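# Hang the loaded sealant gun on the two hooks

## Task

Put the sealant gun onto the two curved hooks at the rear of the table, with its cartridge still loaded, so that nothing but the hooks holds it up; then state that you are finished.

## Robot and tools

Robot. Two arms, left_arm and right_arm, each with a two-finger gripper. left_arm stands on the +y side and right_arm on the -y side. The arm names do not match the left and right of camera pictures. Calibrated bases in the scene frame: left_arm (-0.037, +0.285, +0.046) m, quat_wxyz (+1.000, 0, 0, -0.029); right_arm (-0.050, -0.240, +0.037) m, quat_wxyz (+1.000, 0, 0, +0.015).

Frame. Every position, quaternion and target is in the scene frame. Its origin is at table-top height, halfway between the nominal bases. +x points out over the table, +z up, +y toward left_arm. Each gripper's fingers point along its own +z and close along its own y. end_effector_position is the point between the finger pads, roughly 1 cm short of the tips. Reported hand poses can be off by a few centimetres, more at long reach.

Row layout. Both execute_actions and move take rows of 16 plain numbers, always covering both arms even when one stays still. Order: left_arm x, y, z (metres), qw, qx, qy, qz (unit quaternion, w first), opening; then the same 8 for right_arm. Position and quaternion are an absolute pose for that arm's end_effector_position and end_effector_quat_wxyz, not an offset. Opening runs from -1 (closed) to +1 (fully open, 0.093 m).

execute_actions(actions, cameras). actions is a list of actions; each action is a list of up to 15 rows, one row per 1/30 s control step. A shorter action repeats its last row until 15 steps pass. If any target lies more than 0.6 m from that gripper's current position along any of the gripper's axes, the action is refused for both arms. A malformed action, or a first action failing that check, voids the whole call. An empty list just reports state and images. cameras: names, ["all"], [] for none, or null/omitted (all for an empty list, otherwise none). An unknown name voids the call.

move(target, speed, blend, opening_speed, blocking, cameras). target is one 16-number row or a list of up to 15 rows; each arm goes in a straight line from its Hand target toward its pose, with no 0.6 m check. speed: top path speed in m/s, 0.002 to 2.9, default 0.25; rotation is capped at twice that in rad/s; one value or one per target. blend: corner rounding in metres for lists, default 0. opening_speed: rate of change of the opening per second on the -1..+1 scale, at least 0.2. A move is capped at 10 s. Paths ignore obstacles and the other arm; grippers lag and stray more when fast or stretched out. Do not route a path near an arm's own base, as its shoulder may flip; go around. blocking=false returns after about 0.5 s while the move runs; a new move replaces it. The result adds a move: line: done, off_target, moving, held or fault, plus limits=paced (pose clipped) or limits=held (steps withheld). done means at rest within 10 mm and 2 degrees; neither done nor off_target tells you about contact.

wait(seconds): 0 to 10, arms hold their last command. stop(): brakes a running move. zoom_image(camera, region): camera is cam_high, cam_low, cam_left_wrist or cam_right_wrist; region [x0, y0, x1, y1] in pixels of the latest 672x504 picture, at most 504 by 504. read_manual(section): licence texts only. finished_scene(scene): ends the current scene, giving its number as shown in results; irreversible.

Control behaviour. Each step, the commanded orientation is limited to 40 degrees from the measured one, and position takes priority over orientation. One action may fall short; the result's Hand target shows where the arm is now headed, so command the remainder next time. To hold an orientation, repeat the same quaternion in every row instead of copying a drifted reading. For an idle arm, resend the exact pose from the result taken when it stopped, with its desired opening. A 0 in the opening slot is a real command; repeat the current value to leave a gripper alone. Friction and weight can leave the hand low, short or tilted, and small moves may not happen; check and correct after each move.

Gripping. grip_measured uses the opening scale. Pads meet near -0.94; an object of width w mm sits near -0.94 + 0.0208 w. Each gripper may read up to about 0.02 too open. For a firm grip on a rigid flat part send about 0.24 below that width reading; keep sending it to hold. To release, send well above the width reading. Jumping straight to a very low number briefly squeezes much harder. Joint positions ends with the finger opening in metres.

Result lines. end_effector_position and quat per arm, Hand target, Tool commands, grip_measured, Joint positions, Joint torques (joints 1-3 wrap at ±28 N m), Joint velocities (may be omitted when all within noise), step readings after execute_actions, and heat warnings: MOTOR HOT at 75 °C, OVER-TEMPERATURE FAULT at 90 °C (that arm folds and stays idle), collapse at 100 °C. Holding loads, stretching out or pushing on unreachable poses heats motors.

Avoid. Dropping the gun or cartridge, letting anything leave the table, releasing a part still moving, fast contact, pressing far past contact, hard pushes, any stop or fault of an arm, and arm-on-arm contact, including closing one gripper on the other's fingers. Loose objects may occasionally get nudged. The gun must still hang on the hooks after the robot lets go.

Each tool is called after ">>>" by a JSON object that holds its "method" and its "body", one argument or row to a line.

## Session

>>> {"method": "execute_actions", "body": {
  "actions": []
}}

>>> {"method": "zoom_image", "body": {
  "camera": "cam_high",
  "region": [180, 120, 500, 360]
}}

Scene clock: 0.00 s.
left_arm: end_effector_position=(+0.3368, +0.2544, +0.1498) grip_measured=+1.000 end_effector_quat_wxyz=(+0.628, +0.025, +0.777, -0.031) | right_arm: end_effector_position=(+0.3231, -0.2560, +0.1326) grip_measured=+1.000 end_effector_quat_wxyz=(+0.615, +0.054, +0.787, -0.008)
Joint positions: left_arm=[-0.024 1.571 0.248 1.113 0.001 -0.018 0.093] | right_arm=[-0.043 1.571 0.249 1.075 0.067 0.072 0.093]
Joint velocities: within noise
Joint torques (N m): no reading
Heat: left arm: 40 °C; right arm: 39 °C.
Hand target: left_arm +0.3384, +0.2542, +0.1536; +0.632, +0.025, +0.774, -0.032 | right_arm +0.3257, -0.2560, +0.1390; +0.623, +0.054, +0.781, -0.008
Tool commands: left_gripper/opening=+1.0 right_gripper/opening=+1.0
camera_calibration:
cam_left_wrist: T_world_to_cam=[[-0.0696324, -0.997207, 0.0270111, 0.274036], [-0.602453, 0.0204555, -0.797892, 0.358001], [0.795111, -0.0718321, -0.602195, -0.0754305], [0, 0, 0, 1]] pos_world=[0.294736, 0.260529, 0.23282]
cam_right_wrist: T_world_to_cam=[[-0.141245, -0.989661, -0.0249075, -0.20731], [-0.644896, 0.111071, -0.756156, 0.370903], [0.751105, -0.0907408, -0.653917, -0.0949999], [0, 0, 0, 1]] pos_world=[0.281267, -0.254984, 0.213175]

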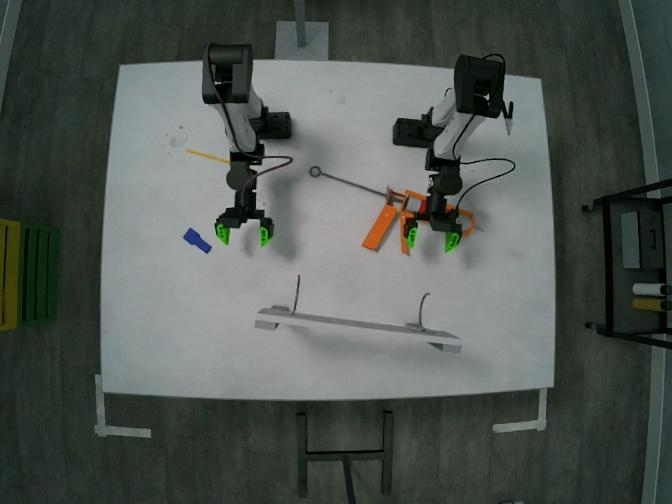

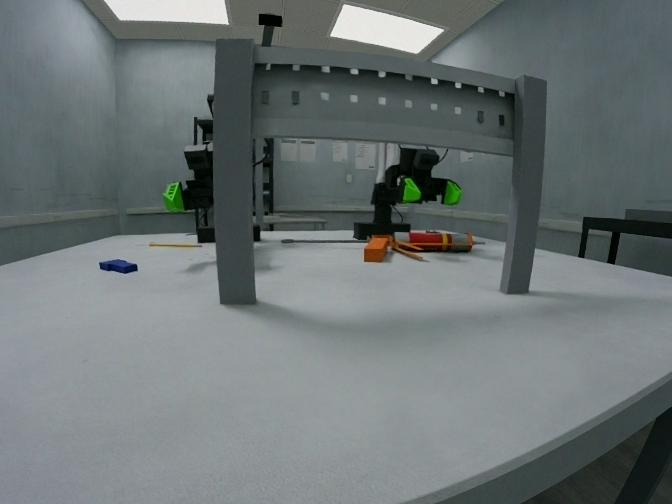

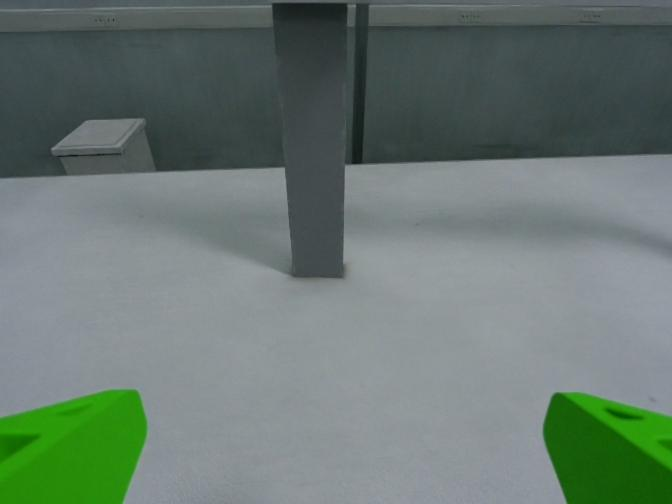

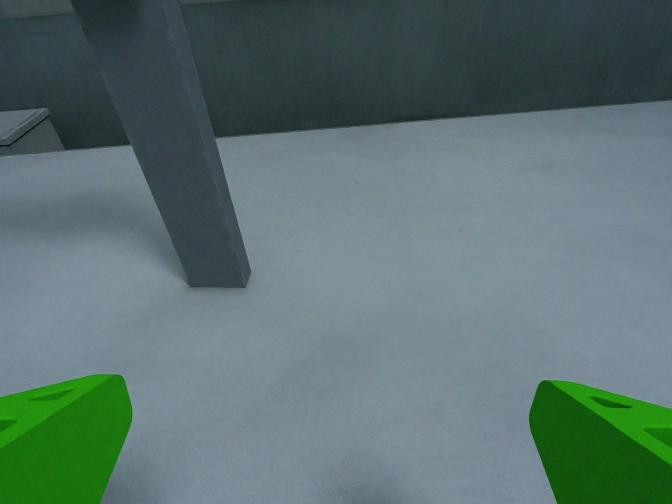

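Scaled by 1.575 from the camera's 672x504 image, which has a finer 960x720 frame.

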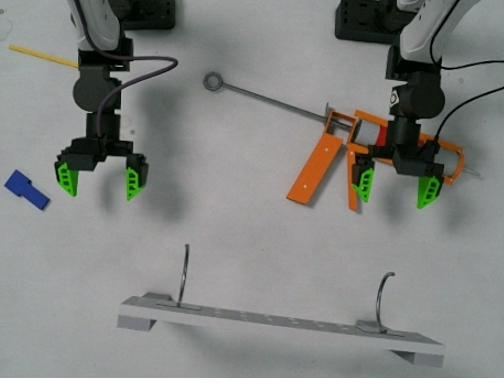

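>>> {"method": "move", "body": {
  "target": [0.17,0.25,0.32,0.259,0,0.966,0,1,0.15,-0.28,0.28,0.6,0,0.8,0,1],
  "cameras": ["cam_high","cam_left_wrist"]
}}

Scene clock: 12.17 s.
left_arm: end_effector_position=(+0.1693, +0.2495, +0.3166) grip_measured=+1.000 end_effector_quat_wxyz=(+0.258, +0.003, +0.966, -0.003) | right_arm: end_effector_position=(+0.1497, -0.2811, +0.2688) grip_measured=+1.000 end_effector_quat_wxyz=(+0.593, +0.012, +0.805, +0.005)
Joint positions: left_arm=[-0.213 1.026 1.386 -1.423 -0.125 -0.231 0.093] | right_arm=[-0.832 0.293 0.557 -0.68 -0.75 -0.271 0.093]
Joint torques (N m): left_arm=[-0.49 0.01 6.53 1.56 -0.22 -0.09] | right_arm=[-0.28 4.03 8.31 1.93 -0.33 -0.21]
Heat: left arm: 40 °C; right arm: 40 °C.
Hand target: left_arm +0.1700, +0.2500, +0.3200; +0.259, +0.000, +0.966, +0.000 | right_arm +0.1498, -0.2799, +0.2799; +0.600, +0.000, +0.800, +0.000
Off the commanded pose: left_arm 0.003 m, 1 deg | right_arm 0.011 m, 2 deg.
move: off_target (right_arm)
camera_calibration:
cam_left_wrist: T_world_to_cam=[[0.00488437, -0.999977, 0.00467086, 0.248279], [-0.996376, -0.00526332, -0.0848953, 0.237672], [0.0849179, -0.00423928, -0.996379, 0.38599], [0, 0, 0, 1]] pos_world=[0.20282, 0.25116, 0.40361]
Images, in order (width x height): cam_high 672x504, cam_left_wrist 672x504.

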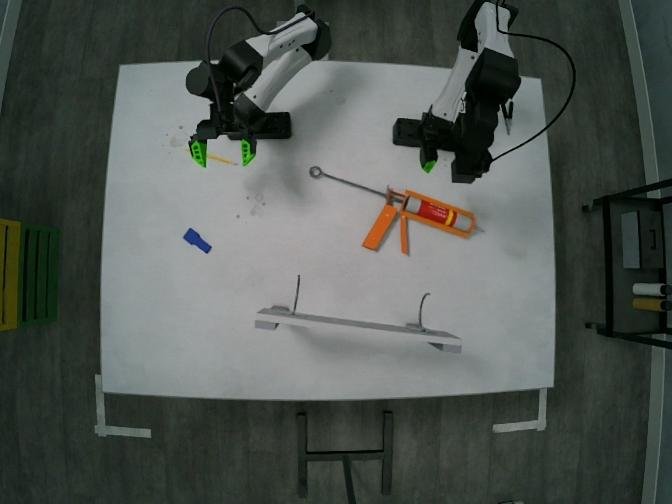

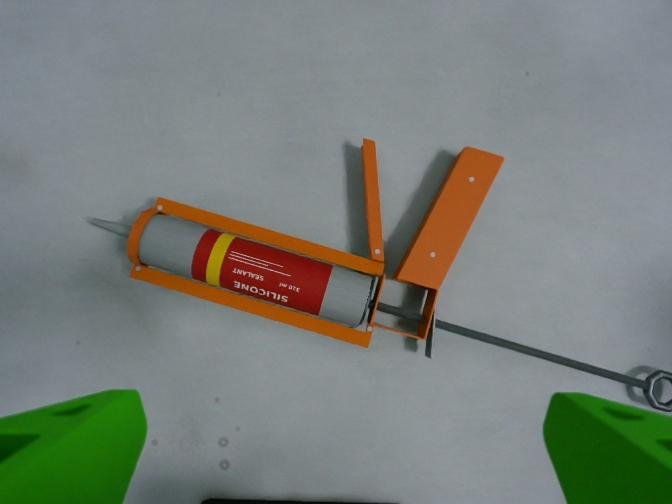

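>>> {"method": "move", "body": {
  "target": [
    [0.2095,0.2965,0.16,0,-0.602,0.799,0,1,0.15,-0.28,0.28,0.6,0,0.8,0,1],
    [0.2095,0.2965,0.06,0,-0.602,0.799,0,1,0.15,-0.28,0.28,0.6,0,0.8,0,1]
  ],
  "cameras": ["cam_left_wrist","cam_low"],
  "speed": [0.25,0.15]
}}

Scene clock: 26.23 s.
left_arm: end_effector_position=(+0.2100, +0.2969, +0.0645) grip_measured=+1.000 end_effector_quat_wxyz=(+0.006, -0.596, +0.803, +0.001) | right_arm: end_effector_position=(+0.1497, -0.2807, +0.2685) grip_measured=+1.000 end_effector_quat_wxyz=(+0.593, +0.011, +0.805, +0.005)
Joint positions: left_arm=[0.1 1.577 0.858 -0.842 -0.009 -1.234 0.093] | right_arm=[-0.832 0.293 0.557 -0.682 -0.752 -0.272 0.093]
Joint torques (N m): left_arm=[0.53 -4.29 4.48 0.67 0.08 -0.06] | right_arm=[-0.34 3.97 8.29 1.95 -0.32 -0.23]
Heat: left arm: 39 °C; right arm: 41 °C.
Hand target: left_arm +0.2094, +0.2965, +0.0601; +0.000, -0.602, +0.799, +0.000 | right_arm +0.1498, -0.2799, +0.2797; +0.600, +0.000, +0.800, +0.000
Off the commanded pose: left_arm 0.005 m, 1 deg | right_arm 0.011 m, 2 deg.
move: off_target (right_arm)
camera_calibration:
cam_left_wrist: T_world_to_cam=[[0.960313, -0.278926, -0.000176555, -0.117859], [-0.254047, -0.874919, 0.412282, 0.327277], [-0.115151, -0.395875, -0.911056, 0.284308], [0, 0, 0, 1]] pos_world=[0.229064, 0.366017, 0.12407]
Images, in order (width x height): cam_low 672x504, cam_left_wrist 672x504.

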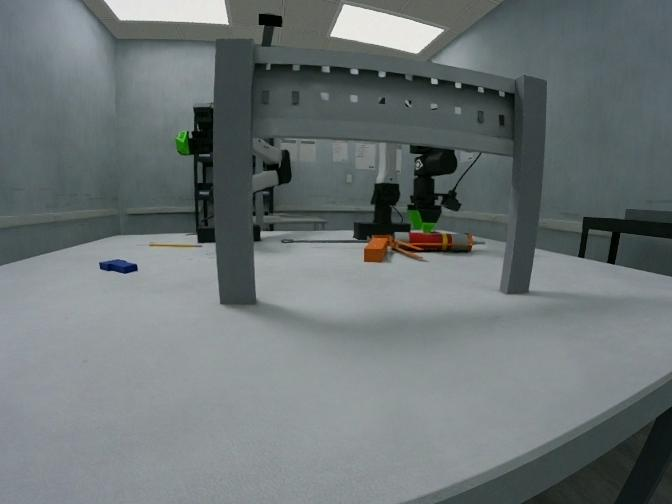

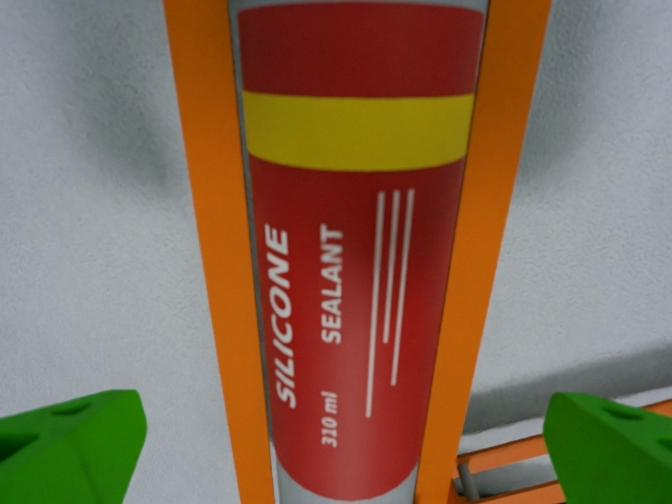

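>>> {"method": "move", "body": {
  "target": [
    [0.2115,0.305,0.05,0,-0.602,0.799,0,1,0.15,-0.28,0.28,0.6,0,0.8,0,1],
    [0.2115,0.305,0.012,0,-0.602,0.799,0,1,0.15,-0.28,0.28,0.6,0,0.8,0,1]
  ],
  "cameras": ["cam_left_wrist","cam_low"],
  "speed": 0.1
}}

>>> {"method": "zoom_image", "body": {
  "camera": "cam_low",
  "region": [320, 190, 540, 280]
}}

Scene clock: 33.80 s.
left_arm: end_effector_position=(+0.2065, +0.3049, +0.0332) grip_measured=+1.000 end_effector_quat_wxyz=(-0.004, -0.604, +0.797, +0.005) | right_arm: end_effector_position=(+0.1497, -0.2807, +0.2685) grip_measured=+1.000 end_effector_quat_wxyz=(+0.593, +0.011, +0.805, +0.005)
Joint positions: left_arm=[0.137 1.656 0.795 -0.723 -0.003 -1.217 0.093] | right_arm=[-0.832 0.293 0.557 -0.682 -0.752 -0.272 0.093]
Joint torques (N m): left_arm=[0.16 -1.01 1.88 1.53 0 0.05] | right_arm=[-0.38 3.95 8.32 1.94 -0.34 -0.22]
Heat: left arm: 39 °C; right arm: 42 °C.
Hand target: left_arm +0.2096, +0.3049, +0.0145; -0.001, -0.602, +0.799, +0.001 | right_arm +0.1498, -0.2800, +0.2797; +0.600, +0.000, +0.800, +0.000
Off the commanded pose: left_arm 0.022 m, 1 deg | right_arm 0.011 m, 2 deg.
move: off_target (left_arm, right_arm)
camera_calibration:
cam_left_wrist: T_world_to_cam=[[0.965231, -0.2607, -0.0190908, -0.11811], [-0.228408, -0.876678, 0.423398, 0.341147], [-0.127116, -0.404316, -0.905743, 0.263485], [0, 0, 0, 1]] pos_world=[0.225418, 0.374816, 0.0919544]
Images, in order (width x height): cam_low 672x504, cam_left_wrist 672x504.

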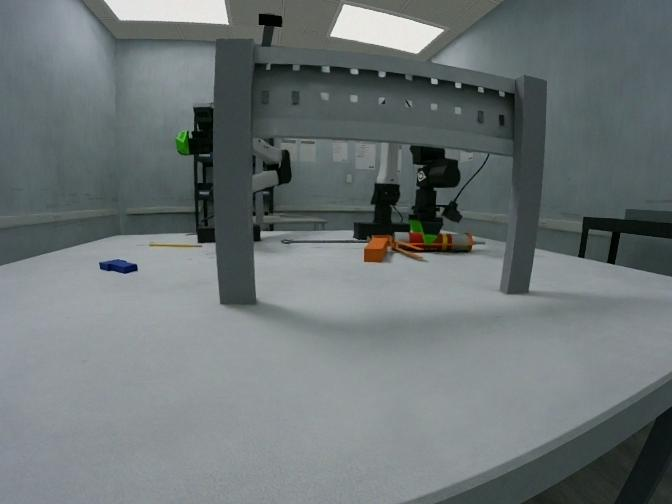

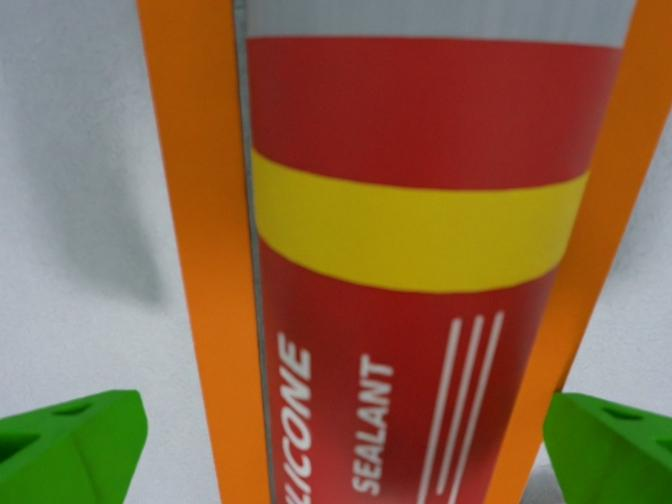

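Scaled by 2.291 from the camera's 672x504 image, which has a finer 960x720 frame.

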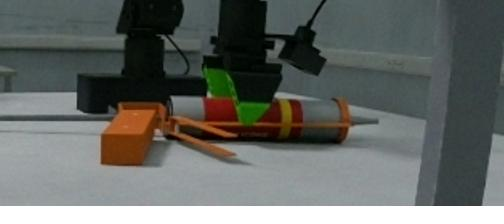

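>>> {"method": "move", "body": {
  "target": [
    [0.2115,0.305,0.055,0,-0.602,0.799,0,1,0.15,-0.28,0.28,0.6,0,0.8,0,1]
  ],
  "cameras": ["cam_left_wrist","cam_high"],
  "speed": 0.1
}}

Scene clock: 39.77 s.
left_arm: end_effector_position=(+0.2038, +0.3047, +0.0447) grip_measured=+1.000 end_effector_quat_wxyz=(-0.014, -0.603, +0.797, +0.011) | right_arm: end_effector_position=(+0.1497, -0.2807, +0.2686) grip_measured=+1.000 end_effector_quat_wxyz=(+0.593, +0.011, +0.805, +0.005)
Joint positions: left_arm=[0.137 1.64 0.832 -0.8 -0.003 -1.216 0.093] | right_arm=[-0.832 0.293 0.557 -0.682 -0.752 -0.272 0.093]
Joint torques (N m): left_arm=[0.13 -8.7 5.98 0.37 -0.02 0.07] | right_arm=[-0.31 3.93 8.34 1.94 -0.32 -0.22]
Heat: left arm: 39 °C; right arm: 42 °C.
Hand target: left_arm +0.2113, +0.3050, +0.0548; +0.000, -0.602, +0.799, +0.000 | right_arm +0.1498, -0.2799, +0.2798; +0.600, +0.000, +0.800, +0.000
Off the commanded pose: left_arm 0.013 m, 2 deg | right_arm 0.011 m, 2 deg.
move: off_target (left_arm, right_arm)
camera_calibration:
cam_left_wrist: T_world_to_cam=[[0.964422, -0.261061, -0.0416863, -0.114117], [-0.218479, -0.875831, 0.430334, 0.332912], [-0.148854, -0.405916, -0.901707, 0.278216], [0, 0, 0, 1]] pos_world=[0.224205, 0.374715, 0.102848]
Images, in order (width x height): cam_high 672x504, cam_left_wrist 672x504.

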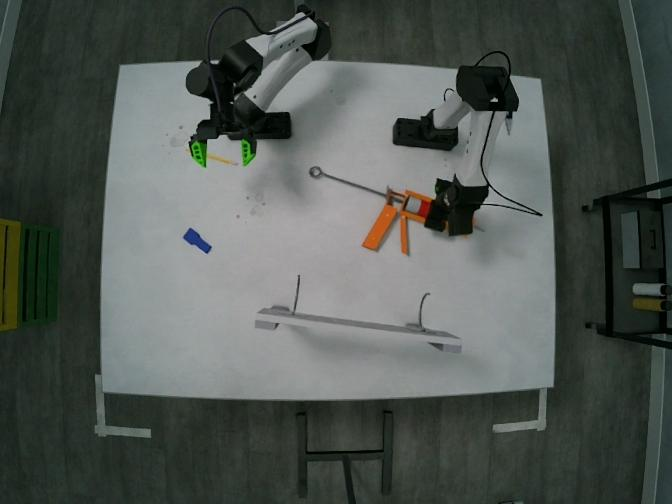

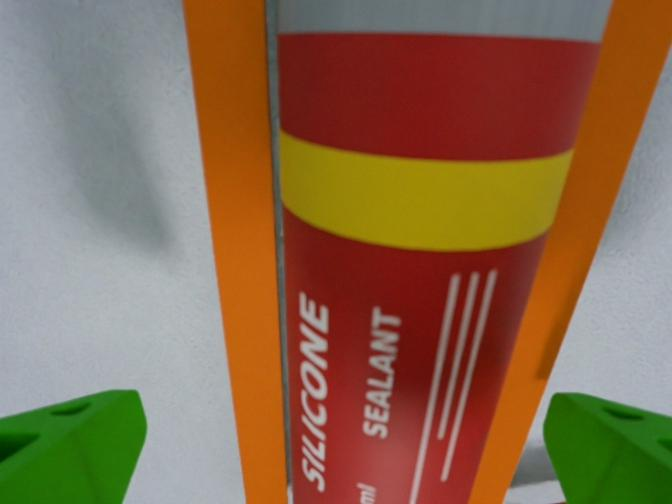

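>>> {"method": "move", "body": {
  "target": [
    [0.221,0.306,0.062,0,-0.602,0.799,0,1,0.15,-0.28,0.28,0.6,0,0.8,0,1],
    [0.2165,0.306,0.045,0,-0.602,0.799,0,1,0.15,-0.28,0.28,0.6,0,0.8,0,1]
  ],
  "cameras": ["cam_left_wrist"],
  "speed": 0.1
}}

Scene clock: 45.93 s.
left_arm: end_effector_position=(+0.2176, +0.3058, +0.0493) grip_measured=+1.000 end_effector_quat_wxyz=(+0.004, -0.604, +0.797, -0.001) | right_arm: end_effector_position=(+0.1497, -0.2807, +0.2686) grip_measured=+1.000 end_effector_quat_wxyz=(+0.593, +0.011, +0.805, +0.005)
Joint positions: left_arm=[0.137 1.64 0.854 -0.777 -0.003 -1.216 0.093] | right_arm=[-0.832 0.293 0.557 -0.682 -0.752 -0.272 0.093]
Joint torques (N m): left_arm=[0.38 -4.94 4.21 0.69 -0.01 0.1] | right_arm=[-0.32 3.92 8.34 1.94 -0.33 -0.21]
Heat: left arm: 39 °C; right arm: 42 °C.
Hand target: left_arm +0.2165, +0.3060, +0.0451; +0.000, -0.602, +0.799, +0.000 | right_arm +0.1498, -0.2799, +0.2798; +0.600, +0.000, +0.800, +0.000
Off the commanded pose: left_arm 0.004 m, 1 deg | right_arm 0.011 m, 2 deg.
move: off_target (right_arm)
camera_calibration:
cam_left_wrist: T_world_to_cam=[[0.965322, -0.261063, 0.000671591, -0.129279], [-0.23755, -0.877304, 0.417022, 0.340185], [-0.10828, -0.40272, -0.908896, 0.27543], [0, 0, 0, 1]] pos_world=[0.23543, 0.375617, 0.10856]
Images, in order (width x height): cam_left_wrist 672x504.

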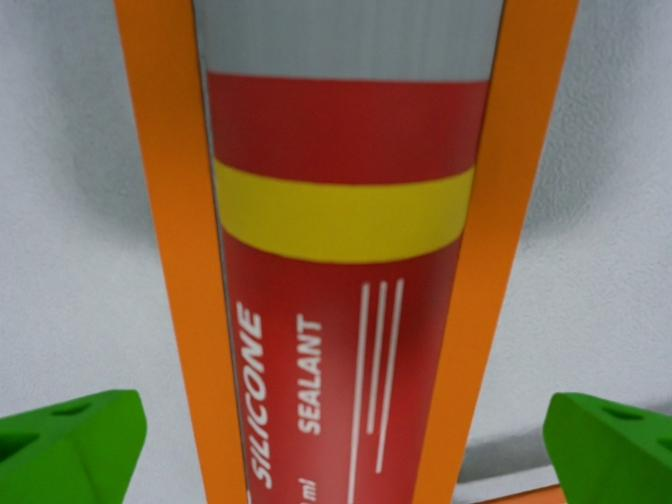

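>>> {"method": "move", "body": {
  "target": [
    [0.213,0.308,0.030,0,-0.602,0.799,0,1,0.15,-0.28,0.28,0.6,0,0.8,0,1]
  ],
  "cameras": ["cam_left_wrist"],
  "speed": 0.06
}}

Scene clock: 52.73 s.
left_arm: end_effector_position=(+0.2148, +0.3072, +0.0350) grip_measured=+1.000 end_effector_quat_wxyz=(+0.006, -0.603, +0.798, -0.002) | right_arm: end_effector_position=(+0.1497, -0.2807, +0.2686) grip_measured=+1.000 end_effector_quat_wxyz=(+0.593, +0.011, +0.805, +0.005)
Joint positions: left_arm=[0.143 1.661 0.81 -0.708 -0.003 -1.209 0.093] | right_arm=[-0.832 0.293 0.557 -0.682 -0.752 -0.272 0.093]
Joint torques (N m): left_arm=[0.62 -4.72 4.12 0.67 0.01 0.1] | right_arm=[-0.31 3.9 8.31 1.94 -0.32 -0.21]
Heat: left arm: 39 °C; right arm: 43 °C.
Hand target: left_arm +0.2129, +0.3080, +0.0301; +0.000, -0.602, +0.799, +0.000 | right_arm +0.1498, -0.2799, +0.2798; +0.600, +0.000, +0.800, +0.000
Off the commanded pose: left_arm 0.005 m, 1 deg | right_arm 0.011 m, 2 deg.
move: off_target (right_arm)
camera_calibration:
cam_left_wrist: T_world_to_cam=[[0.965125, -0.261765, 0.00352893, -0.12597], [-0.23946, -0.877278, 0.415983, 0.347155], [-0.105794, -0.402321, -0.909366, 0.262081], [0, 0, 0, 1]] pos_world=[0.232433, 0.377017, 0.0943611]
Images, in order (width x height): cam_left_wrist 672x504.

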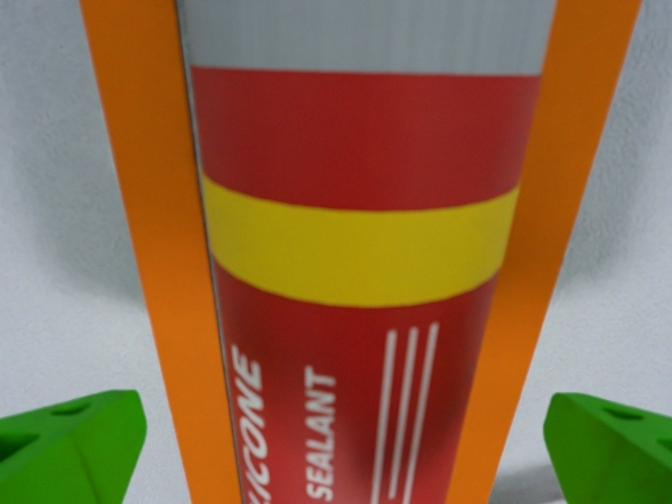

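>>> {"method": "move", "body": {
  "target": [
    [0.2125,0.308,0.012,0,-0.602,0.799,0,1,0.15,-0.28,0.28,0.6,0,0.8,0,1]
  ],
  "cameras": ["cam_left_wrist","cam_low"],
  "speed": 0.05
}}

>>> {"method": "zoom_image", "body": {
  "camera": "cam_low",
  "region": [320, 190, 540, 280]
}}

Scene clock: 59.33 s.
left_arm: end_effector_position=(+0.2147, +0.3072, +0.0170) grip_measured=+1.000 end_effector_quat_wxyz=(+0.006, -0.603, +0.798, -0.002) | right_arm: end_effector_position=(+0.1497, -0.2807, +0.2686) grip_measured=+1.000 end_effector_quat_wxyz=(+0.593, +0.011, +0.805, +0.005)
Joint positions: left_arm=[0.143 1.709 0.775 -0.625 -0.003 -1.209 0.093] | right_arm=[-0.832 0.293 0.557 -0.682 -0.752 -0.272 0.093]
Joint torques (N m): left_arm=[0.57 -4.88 3.82 0.67 0 0.11] | right_arm=[-0.35 4.01 8.38 1.96 -0.31 -0.21]
Heat: left arm: 39 °C; right arm: 43 °C.
Hand target: left_arm +0.2124, +0.3080, +0.0122; +0.000, -0.602, +0.799, +0.000 | right_arm +0.1498, -0.2800, +0.2798; +0.600, +0.000, +0.800, +0.000
Off the commanded pose: left_arm 0.006 m, 1 deg | right_arm 0.011 m, 2 deg.
move: off_target (right_arm)
camera_calibration:
cam_left_wrist: T_world_to_cam=[[0.965029, -0.262119, 0.00348212, -0.125651], [-0.239757, -0.877175, 0.416028, 0.354646], [-0.105994, -0.402314, -0.909345, 0.245744], [0, 0, 0, 1]] pos_world=[0.232333, 0.377017, 0.076361]
Images, in order (width x height): cam_low 672x504, cam_left_wrist 672x504.

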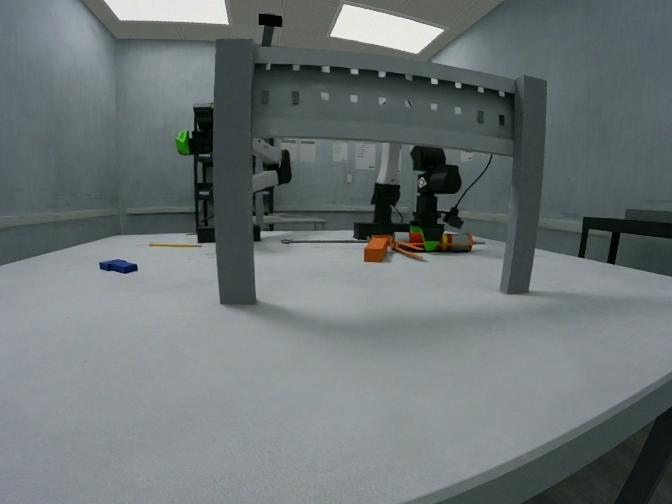

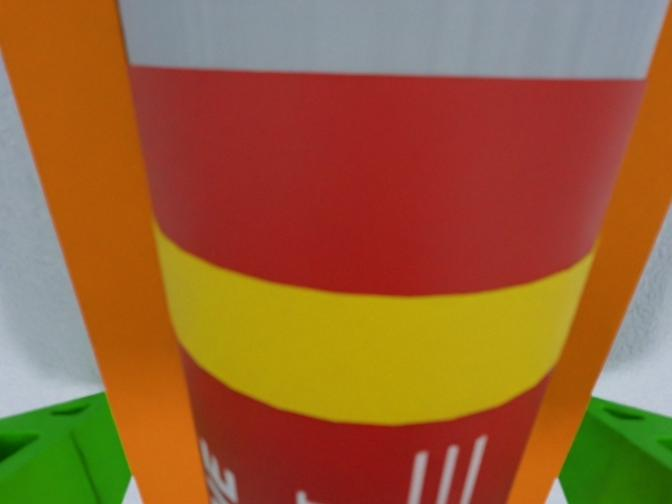

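Scaled by 2.291 from the camera's 672x504 image, which has a finer 960x720 frame.

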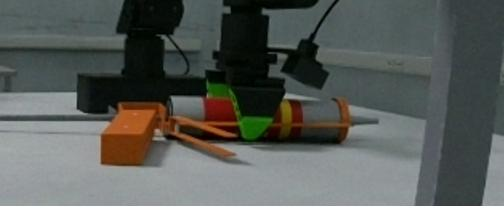

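>>> {"method": "move", "body": {
  "target": [0.2125,0.308,0.012,0,-0.602,0.799,0,0.15,0.15,-0.28,0.28,0.6,0,0.8,0,1],
  "opening_speed": 0.5
}}

>>> {"method": "move", "body": {
  "target": [
    [0.215,0.305,0.10,0,-0.602,0.799,0,0.15,0.15,-0.28,0.28,0.6,0,0.8,0,1],
    [0.24,0.21,0.115,0,-0.545,0.839,0,0.15,0.15,-0.28,0.28,0.6,0,0.8,0,1],
    [0.255,0.14,0.115,0,-0.47,0.883,0,0.15,0.15,-0.28,0.28,0.6,0,0.8,0,1],
    [0.26,0.11,0.115,0,-0.259,0.966,0,0.15,0.15,-0.28,0.28,0.6,0,0.8,0,1]
  ],
  "cameras": ["cam_high","cam_low"],
  "speed": [0.1,0.17,0.17,0.17],
  "blend": [0,0.02,0.02,0]
}}

Scene clock: 76.50 s.
left_arm: end_effector_position=(+0.2159, +0.3072, +0.0170) grip_measured=+0.593 end_effector_quat_wxyz=(+0.008, -0.602, +0.798, -0.003) | right_arm: end_effector_position=(+0.1497, -0.2807, +0.2686) grip_measured=+1.000 end_effector_quat_wxyz=(+0.593, +0.011, +0.805, +0.005)
Joint positions: left_arm=[0.143 1.709 0.775 -0.62 -0.003 -1.207 0.074] | right_arm=[-0.832 0.293 0.557 -0.682 -0.752 -0.272 0.093]
Joint torques (N m): left_arm=[0.59 -4.85 3.85 0.65 -0.01 0.1] | right_arm=[-0.31 3.99 8.31 1.94 -0.32 -0.23]
Heat: left arm: 39 °C; right arm: 44 °C.
Hand target: left_arm +0.2124, +0.3080, +0.0122; +0.000, -0.602, +0.799, +0.000 | right_arm +0.1498, -0.2800, +0.2798; +0.600, +0.000, +0.800, +0.000
Off the commanded pose: left_arm 0.006 m, 1 deg | right_arm 0.011 m, 2 deg.
move: off_target (right_arm)
camera_calibration:
cam_left_wrist: T_world_to_cam=[[0.964497, -0.263965, 0.00826897, -0.126168], [-0.243507, -0.876754, 0.414737, 0.355659], [-0.102226, -0.402026, -0.909904, 0.244997], [0, 0, 0, 1]] pos_world=[0.233339, 0.377017, 0.0764619]
cam_right_wrist: T_world_to_cam=[[-0.0557198, -0.9984, 0.0096255, -0.277434], [-0.692457, 0.0316966, -0.720763, 0.339904], [0.719304, -0.046826, -0.693115, 0.149478], [0, 0, 0, 1]] pos_world=[0.11239, -0.280765, 0.351266]

Scene clock: 80.53 s.
left_arm: end_effector_position=(+0.2573, +0.1234, +0.1019) grip_measured=+0.587 end_effector_quat_wxyz=(+0.010, -0.266, +0.964, +0.027) | right_arm: end_effector_position=(+0.1497, -0.2807, +0.2686) grip_measured=+1.000 end_effector_quat_wxyz=(+0.593, +0.011, +0.805, +0.005)
Joint positions: left_arm=[-0.471 1.875 1.365 -1.087 -0.052 -1.067 0.073] | right_arm=[-0.832 0.293 0.557 -0.682 -0.752 -0.272 0.093]
Joint torques (N m): left_arm=[-0.27 -9.72 8.94 0.21 0.54 0.09] | right_arm=[-0.25 3.95 8.27 1.95 -0.32 -0.22]
Heat: left arm: 40 °C; right arm: 44 °C.
Hand target: left_arm +0.2596, +0.1104, +0.1151; +0.001, -0.259, +0.966, +0.000 | right_arm +0.1498, -0.2800, +0.2798; +0.600, +0.000, +0.800, +0.000
Off the commanded pose: left_arm 0.019 m, 3 deg | right_arm 0.011 m, 2 deg.
move: off_target (left_arm, right_arm)
Images, in order (width x height): cam_high 672x504, cam_low 672x504.

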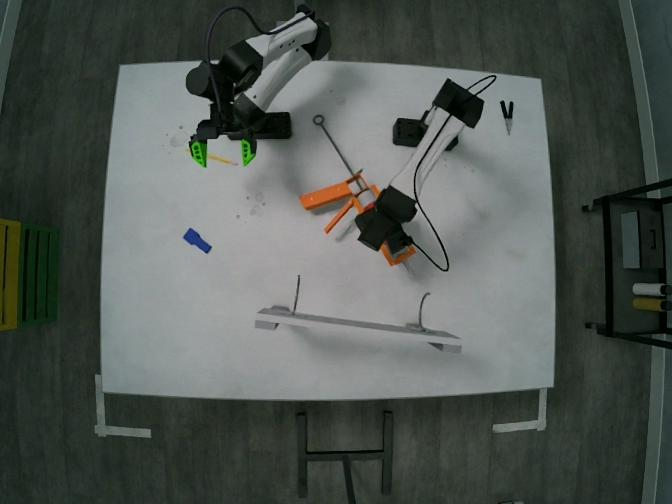

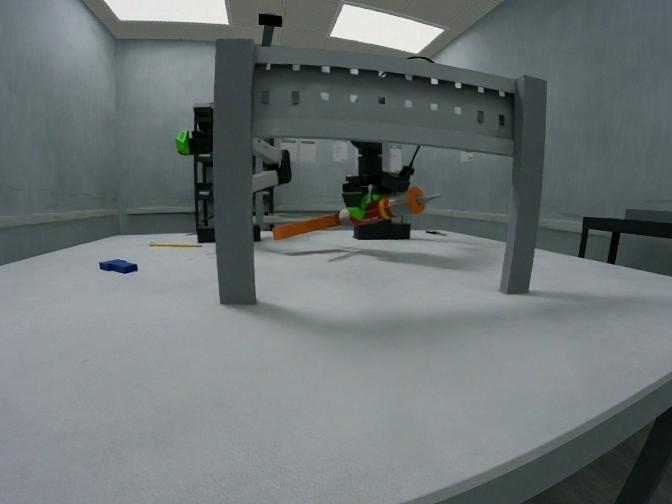

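>>> {"method": "move", "body": {
  "target": [
    [0.275,0.06,0.115,0,0,1,0,0.15,0.15,-0.28,0.28,0.6,0,0.8,0,1],
    [0.295,0.04,0.115,0,0.259,0.966,0,0.15,0.15,-0.28,0.28,0.6,0,0.8,0,1],
    [0.30,0.01,0.115,0,0.5,0.866,0,0.15,0.15,-0.28,0.28,0.6,0,0.8,0,1],
    [0.30,-0.02,0.115,0,0.719,0.695,0,0.15,0.15,-0.28,0.28,0.6,0,0.8,0,1]
  ],
  "speed": 0.2,
  "blend": 0.02
}}

>>> {"method": "move", "body": {
  "target": [
    [0.305,-0.03,0.012,0,0.719,0.695,0,0.15,0.15,-0.28,0.28,0.6,0,0.8,0,1],
    [0.301,-0.02,0.006,0,0.719,0.695,0,0.15,0.15,-0.28,0.28,0.6,0,0.8,0,1],
    [0.300,-0.018,0.011,0,0.719,0.695,0,1,0.15,-0.28,0.28,0.6,0,0.8,0,1]
  ],
  "cameras": ["cam_high","cam_low"],
  "speed": 0.09,
  "opening_speed": 0.6
}}

>>> {"method": "zoom_image", "body": {
  "camera": "cam_low",
  "region": [200, 150, 500, 290]
}}

Scene clock: 102.20 s.
left_arm: end_effector_position=(+0.3014, -0.0250, +0.1006) grip_measured=+0.586 end_effector_quat_wxyz=(+0.009, +0.714, +0.700, -0.011) | right_arm: end_effector_position=(+0.1497, -0.2807, +0.2685) grip_measured=+1.000 end_effector_quat_wxyz=(+0.593, +0.011, +0.805, +0.006)
Joint positions: left_arm=[-0.675 2.336 2.069 -1.288 0.024 0.859 0.073] | right_arm=[-0.832 0.293 0.557 -0.682 -0.752 -0.272 0.093]
Joint torques (N m): left_arm=[-0.09 -14.28 8.92 -0.1 -0.17 0.13] | right_arm=[-0.35 3.92 8.28 1.97 -0.31 -0.2]
Heat: left arm: 44 °C; right arm: 45 °C.
Hand target: left_arm +0.3000, -0.0199, +0.1148; +0.002, +0.719, +0.695, +0.000 | right_arm +0.1498, -0.2800, +0.2797; +0.600, +0.000, +0.800, +0.000
Off the commanded pose: left_arm 0.015 m, 2 deg | right_arm 0.012 m, 2 deg.
move: off_target (left_arm, right_arm); limits=paced
camera_calibration:
cam_left_wrist: T_world_to_cam=[[-0.99995, 0.00953731, -0.00302751, 0.302919], [0.00755939, 0.918254, 0.395921, 0.0216059], [0.00655604, 0.395878, -0.91828, 0.184083], [0, 0, 0, 1]] pos_world=[0.301534, -0.0956033, 0.161403]
cam_right_wrist: T_world_to_cam=[[-0.0557065, -0.998403, 0.00935901, -0.277342], [-0.692661, 0.0318929, -0.720558, 0.339839], [0.719109, -0.0466224, -0.693332, 0.149565], [0, 0, 0, 1]] pos_world=[0.11239, -0.280765, 0.351167]

Scene clock: 105.90 s.
left_arm: end_effector_position=(+0.2978, -0.0208, +0.0120) grip_measured=+1.000 end_effector_quat_wxyz=(-0.002, +0.720, +0.694, -0.006) | right_arm: end_effector_position=(+0.1497, -0.2806, +0.2685) grip_measured=+1.000 end_effector_quat_wxyz=(+0.593, +0.011, +0.805, +0.006)
Joint positions: left_arm=[-0.678 2.407 1.837 -1.005 0.012 0.874 0.093] | right_arm=[-0.832 0.293 0.557 -0.682 -0.753 -0.272 0.093]
Joint torques (N m): left_arm=[0.43 -14.16 4.29 0.65 -0.06 0] | right_arm=[-0.31 3.97 8.38 1.97 -0.33 -0.21]
Heat: left arm: 46 °C; right arm: 45 °C.
Hand target: left_arm +0.3000, -0.0181, +0.0111; +0.000, +0.719, +0.695, +0.000 | right_arm +0.1498, -0.2799, +0.2797; +0.600, +0.000, +0.800, +0.000
Off the commanded pose: left_arm 0.004 m, 1 deg | right_arm 0.012 m, 2 deg.
move: off_target (right_arm); target 3's new opening was sent with left_arm's hand 0.011 m and 3 deg from that target
Images, in order (width x height): cam_high 672x504, cam_low 672x504.

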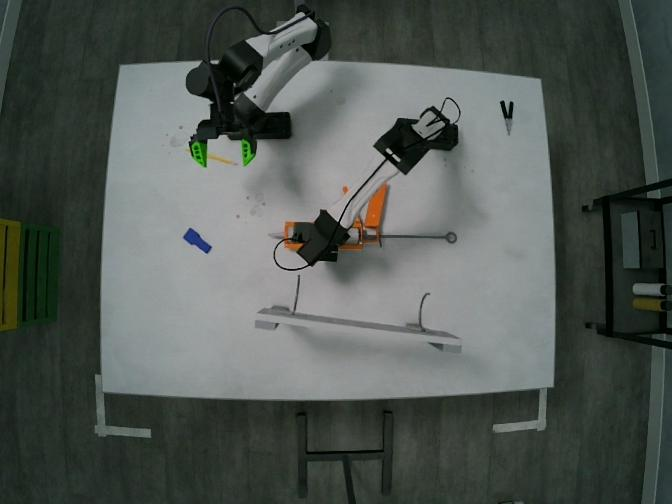

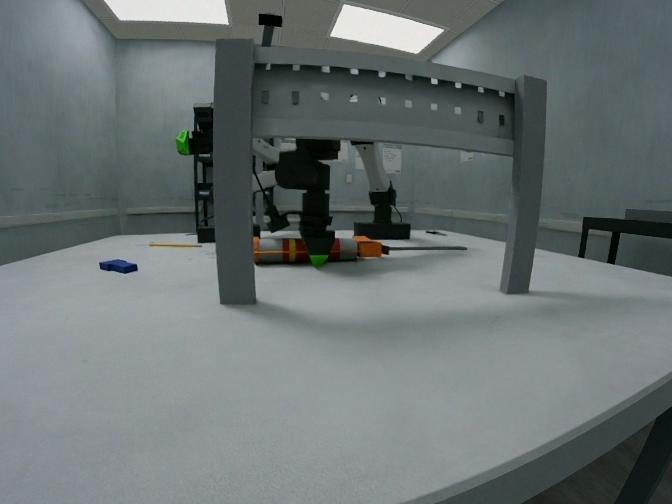

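Scaled by 1.680 from the camera's 672x504 image, which has a finer 960x720 frame.

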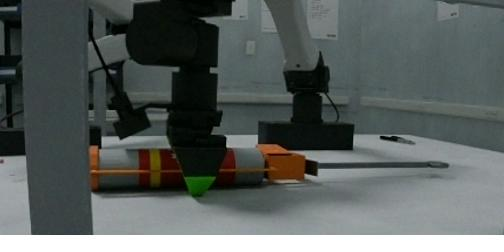

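>>> {"method": "move", "body": {
  "target": [
    [0.300,-0.018,0.16,0,0.719,0.695,0,1,0.15,-0.28,0.28,0.6,0,0.8,0,1],
    [0.17,0.13,0.12,0,0.122,0.9925,0,0.5,0.22,-0.18,0.25,0,0.695,-0.719,0,1],
    [0.17,0.13,0.10,0,0.122,0.9925,0,0.5,0.302,-0.055,0.14,0,0.695,-0.719,0,1]
  ],
  "cameras": ["all"],
  "speed": 0.25
}}

Scene clock: 128.83 s.
left_arm: end_effector_position=(+0.1677, +0.1279, +0.1000) grip_measured=+0.503 end_effector_quat_wxyz=(-0.007, +0.129, +0.992, -0.002) | right_arm: end_effector_position=(+0.2942, -0.0591, +0.1335) grip_measured=+1.000 end_effector_quat_wxyz=(+0.016, +0.698, -0.716, -0.006)
Joint positions: left_arm=[-0.59 1.578 1.012 -1.015 0.011 -0.388 0.069] | right_arm=[0.452 2.063 1.794 -1.335 -0.002 -1.061 0.093]
Joint torques (N m): left_arm=[0.58 -6.9 4.59 0.65 -0.11 -0.06] | right_arm=[0.25 -11.14 7.72 0.36 -0.03 0.02]
Heat: left arm: 53 °C; right arm: 46 °C.
Hand target: left_arm +0.1700, +0.1299, +0.1001; +0.000, +0.122, +0.993, +0.000 | right_arm +0.3018, -0.0551, +0.1401; +0.000, +0.695, -0.719, +0.000
Off the commanded pose: left_arm 0.003 m, 1 deg | right_arm 0.011 m, 2 deg.
move: off_target (right_arm)
camera_calibration:
cam_left_wrist: T_world_to_cam=[[-0.245285, -0.969451, -0.000656876, 0.166123], [-0.873107, 0.220614, 0.434756, 0.115532], [-0.42133, 0.107213, -0.900548, 0.230909], [0, 0, 0, 1]] pos_world=[0.238909, 0.110803, 0.157826]
cam_right_wrist: T_world_to_cam=[[0.999731, -0.00952264, 0.0211571, -0.300451], [-0.0182003, -0.887426, 0.46059, -0.0747184], [0.0143894, -0.460851, -0.887361, 0.171117], [0, 0, 0, 1]] pos_world=[0.296548, 0.00969146, 0.192614]

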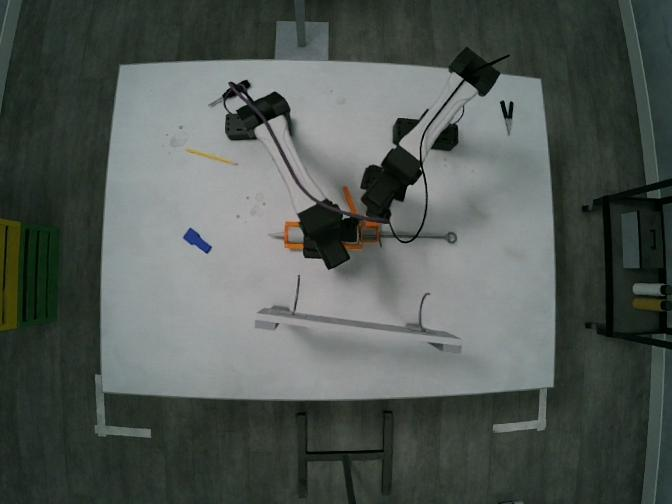

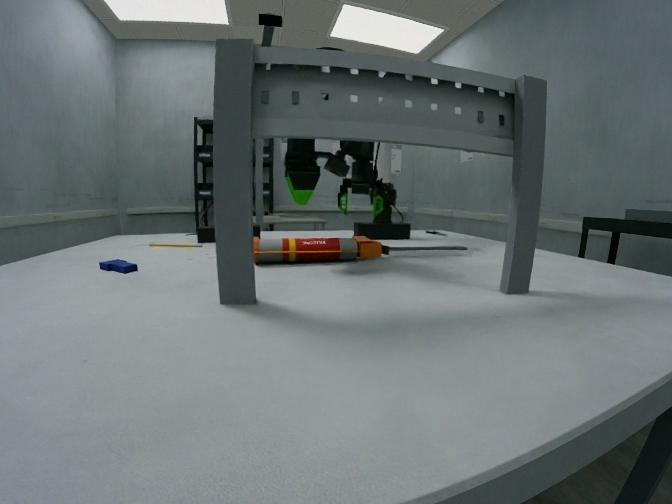

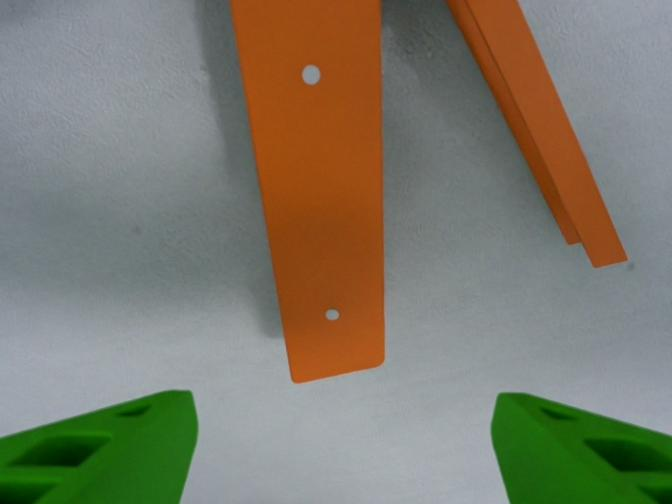

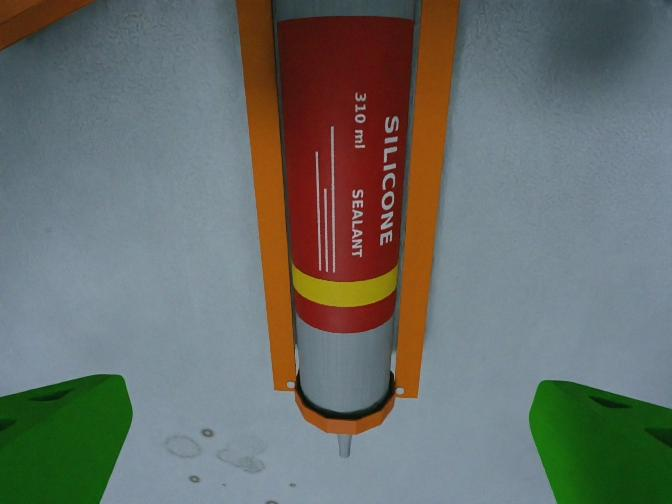

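>>> {"method": "move", "body": {
  "target": [
    [0.168,0.1345,0.04,0,0.092,0.9957,0,0.5,0.301,-0.0475,0.06,0,0.695,-0.719,0,1],
    [0.166,0.1345,0.010,0,0.092,0.9957,0,0.5,0.2985,-0.0485,0.045,0,0.695,-0.719,0,1]
  ],
  "cameras": ["cam_left_wrist","cam_right_wrist"],
  "speed": 0.12
}}

Scene clock: 150.77 s.
left_arm: end_effector_position=(+0.1654, +0.1324, +0.0144) grip_measured=+0.503 end_effector_quat_wxyz=(+0.000, +0.097, +0.995, -0.006) | right_arm: end_effector_position=(+0.2997, -0.0501, +0.0502) grip_measured=+1.000 end_effector_quat_wxyz=(-0.002, +0.696, -0.718, -0.001)
Joint positions: left_arm=[-0.581 1.722 0.777 -0.618 0.011 -0.443 0.069] | right_arm=[0.466 2.124 1.55 -0.994 -0.002 -1.042 0.093]
Joint torques (N m): left_arm=[0.31 -5.09 4.01 0.72 -0.11 -0.08] | right_arm=[0.66 -10.67 4.67 0.51 -0.03 0.02]
Heat: left arm: 47 °C; right arm: 47 °C.
Hand target: left_arm +0.1659, +0.1346, +0.0101; +0.000, +0.092, +0.996, +0.000 | right_arm +0.2985, -0.0485, +0.0452; +0.000, +0.695, -0.719, +0.000
Off the commanded pose: left_arm 0.005 m, 1 deg | right_arm 0.006 m, 0 deg.
move: done
camera_calibration:
cam_left_wrist: T_world_to_cam=[[-0.183084, -0.983077, 0.0063616, 0.161347], [-0.891493, 0.168749, 0.420434, 0.159858], [-0.414392, 0.0713036, -0.907301, 0.156053], [0, 0, 0, 1]] pos_world=[0.236719, 0.120513, 0.0733514]
cam_right_wrist: T_world_to_cam=[[0.998423, -0.0154974, 0.0539499, -0.305592], [-0.037896, -0.89513, 0.444192, -0.0219743], [0.0414084, -0.445536, -0.894306, 0.0944065], [0, 0, 0, 1]] pos_world=[0.300369, 0.0176557, 0.110676]
Images, in order (width x height): cam_left_wrist 672x504, cam_right_wrist 672x504.

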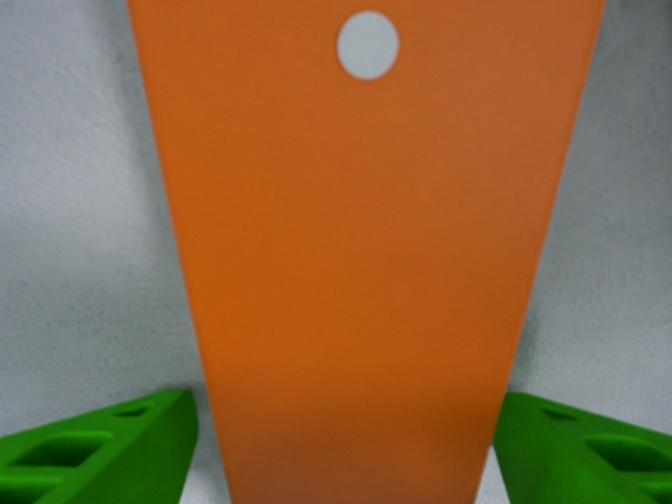

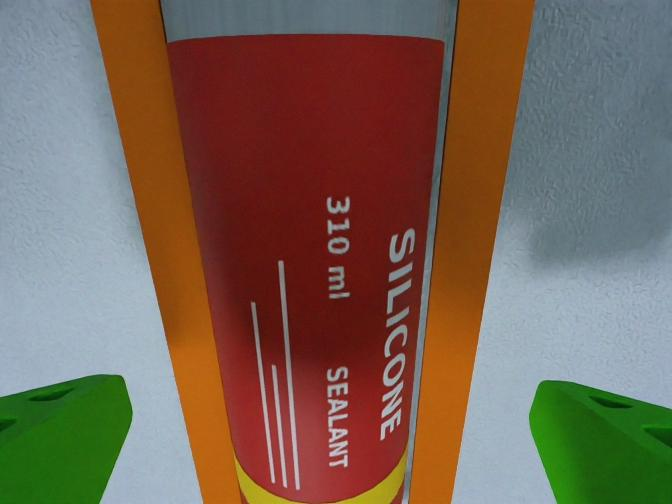

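>>> {"method": "move", "body": {
  "target": [
    [0.166,0.133,0.009,0,0.092,0.9957,0,0.5,0.2985,-0.0485,0.015,0,0.6997,-0.7145,0,1]
  ],
  "cameras": ["cam_left_wrist","cam_right_wrist","cam_low"],
  "speed": 0.06
}}

>>> {"method": "zoom_image", "body": {
  "camera": "cam_low",
  "region": [220, 180, 460, 290]
}}

Scene clock: 159.73 s.
left_arm: end_effector_position=(+0.1662, +0.1318, +0.0144) grip_measured=+0.503 end_effector_quat_wxyz=(+0.002, +0.095, +0.995, -0.008) | right_arm: end_effector_position=(+0.2995, -0.0502, +0.0195) grip_measured=+1.000 end_effector_quat_wxyz=(-0.001, +0.696, -0.718, -0.001)
Joint positions: left_arm=[-0.581 1.722 0.777 -0.614 0.011 -0.448 0.069] | right_arm=[0.466 2.17 1.494 -0.894 -0.002 -1.042 0.093]
Joint torques (N m): left_arm=[-0.2 -4.57 4.23 0.73 -0.12 -0.06] | right_arm=[0.61 -10.96 4.57 0.53 -0.03 -0.12]
Heat: left arm: 46 °C; right arm: 46 °C.
Hand target: left_arm +0.1659, +0.1332, +0.0091; +0.000, +0.092, +0.996, +0.000 | right_arm +0.2984, -0.0485, +0.0151; +0.000, +0.700, -0.714, +0.000
Off the commanded pose: left_arm 0.006 m, 1 deg | right_arm 0.005 m, 1 deg.
move: done
camera_calibration:
cam_left_wrist: T_world_to_cam=[[-0.178232, -0.983954, 0.00824526, 0.16018], [-0.893688, 0.165376, 0.417099, 0.161495], [-0.41177, 0.0669716, -0.908824, 0.156507], [0, 0, 0, 1]] pos_world=[0.237321, 0.120421, 0.0735573]
cam_right_wrist: T_world_to_cam=[[0.998562, -0.0154522, 0.0513377, -0.303671], [-0.0367526, -0.894454, 0.445646, -0.00876642], [0.039033, -0.446892, -0.893736, 0.0675619], [0, 0, 0, 1]] pos_world=[0.300275, 0.0176593, 0.079879]
Images, in order (width x height): cam_low 672x504, cam_left_wrist 672x504, cam_right_wrist 672x504.

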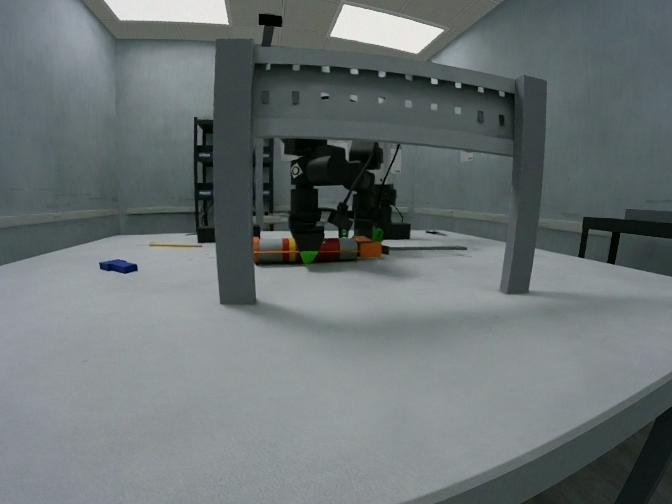

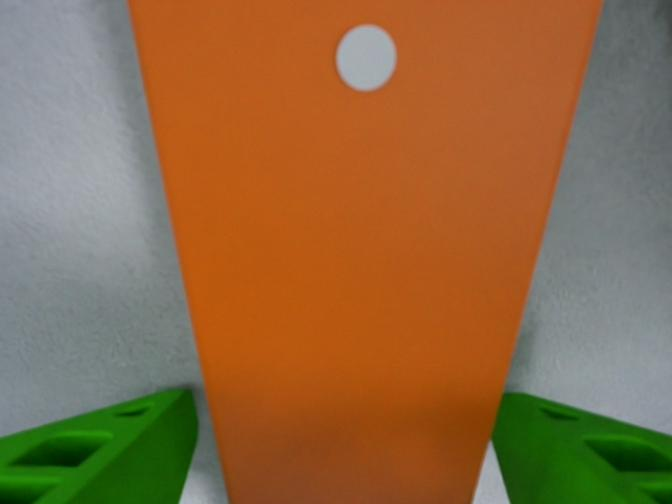

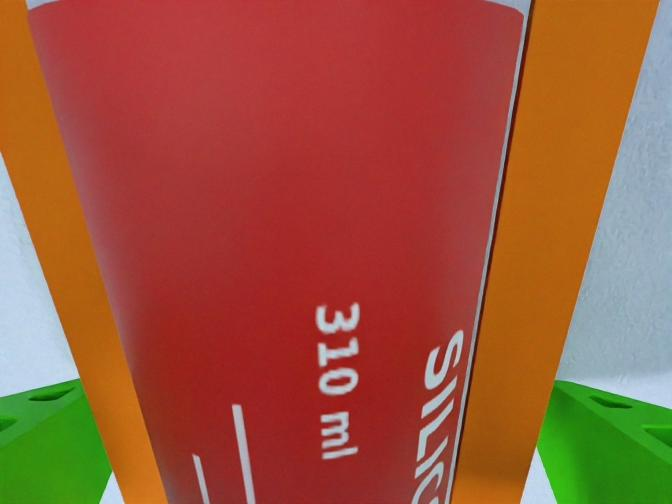

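Scaled by 2.100 from the camera's 672x504 image, which has a finer 960x720 frame.

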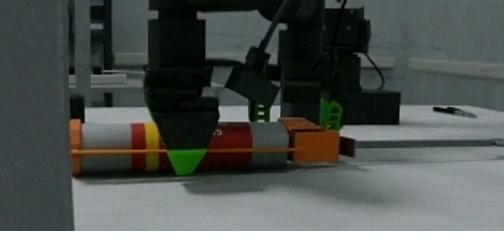

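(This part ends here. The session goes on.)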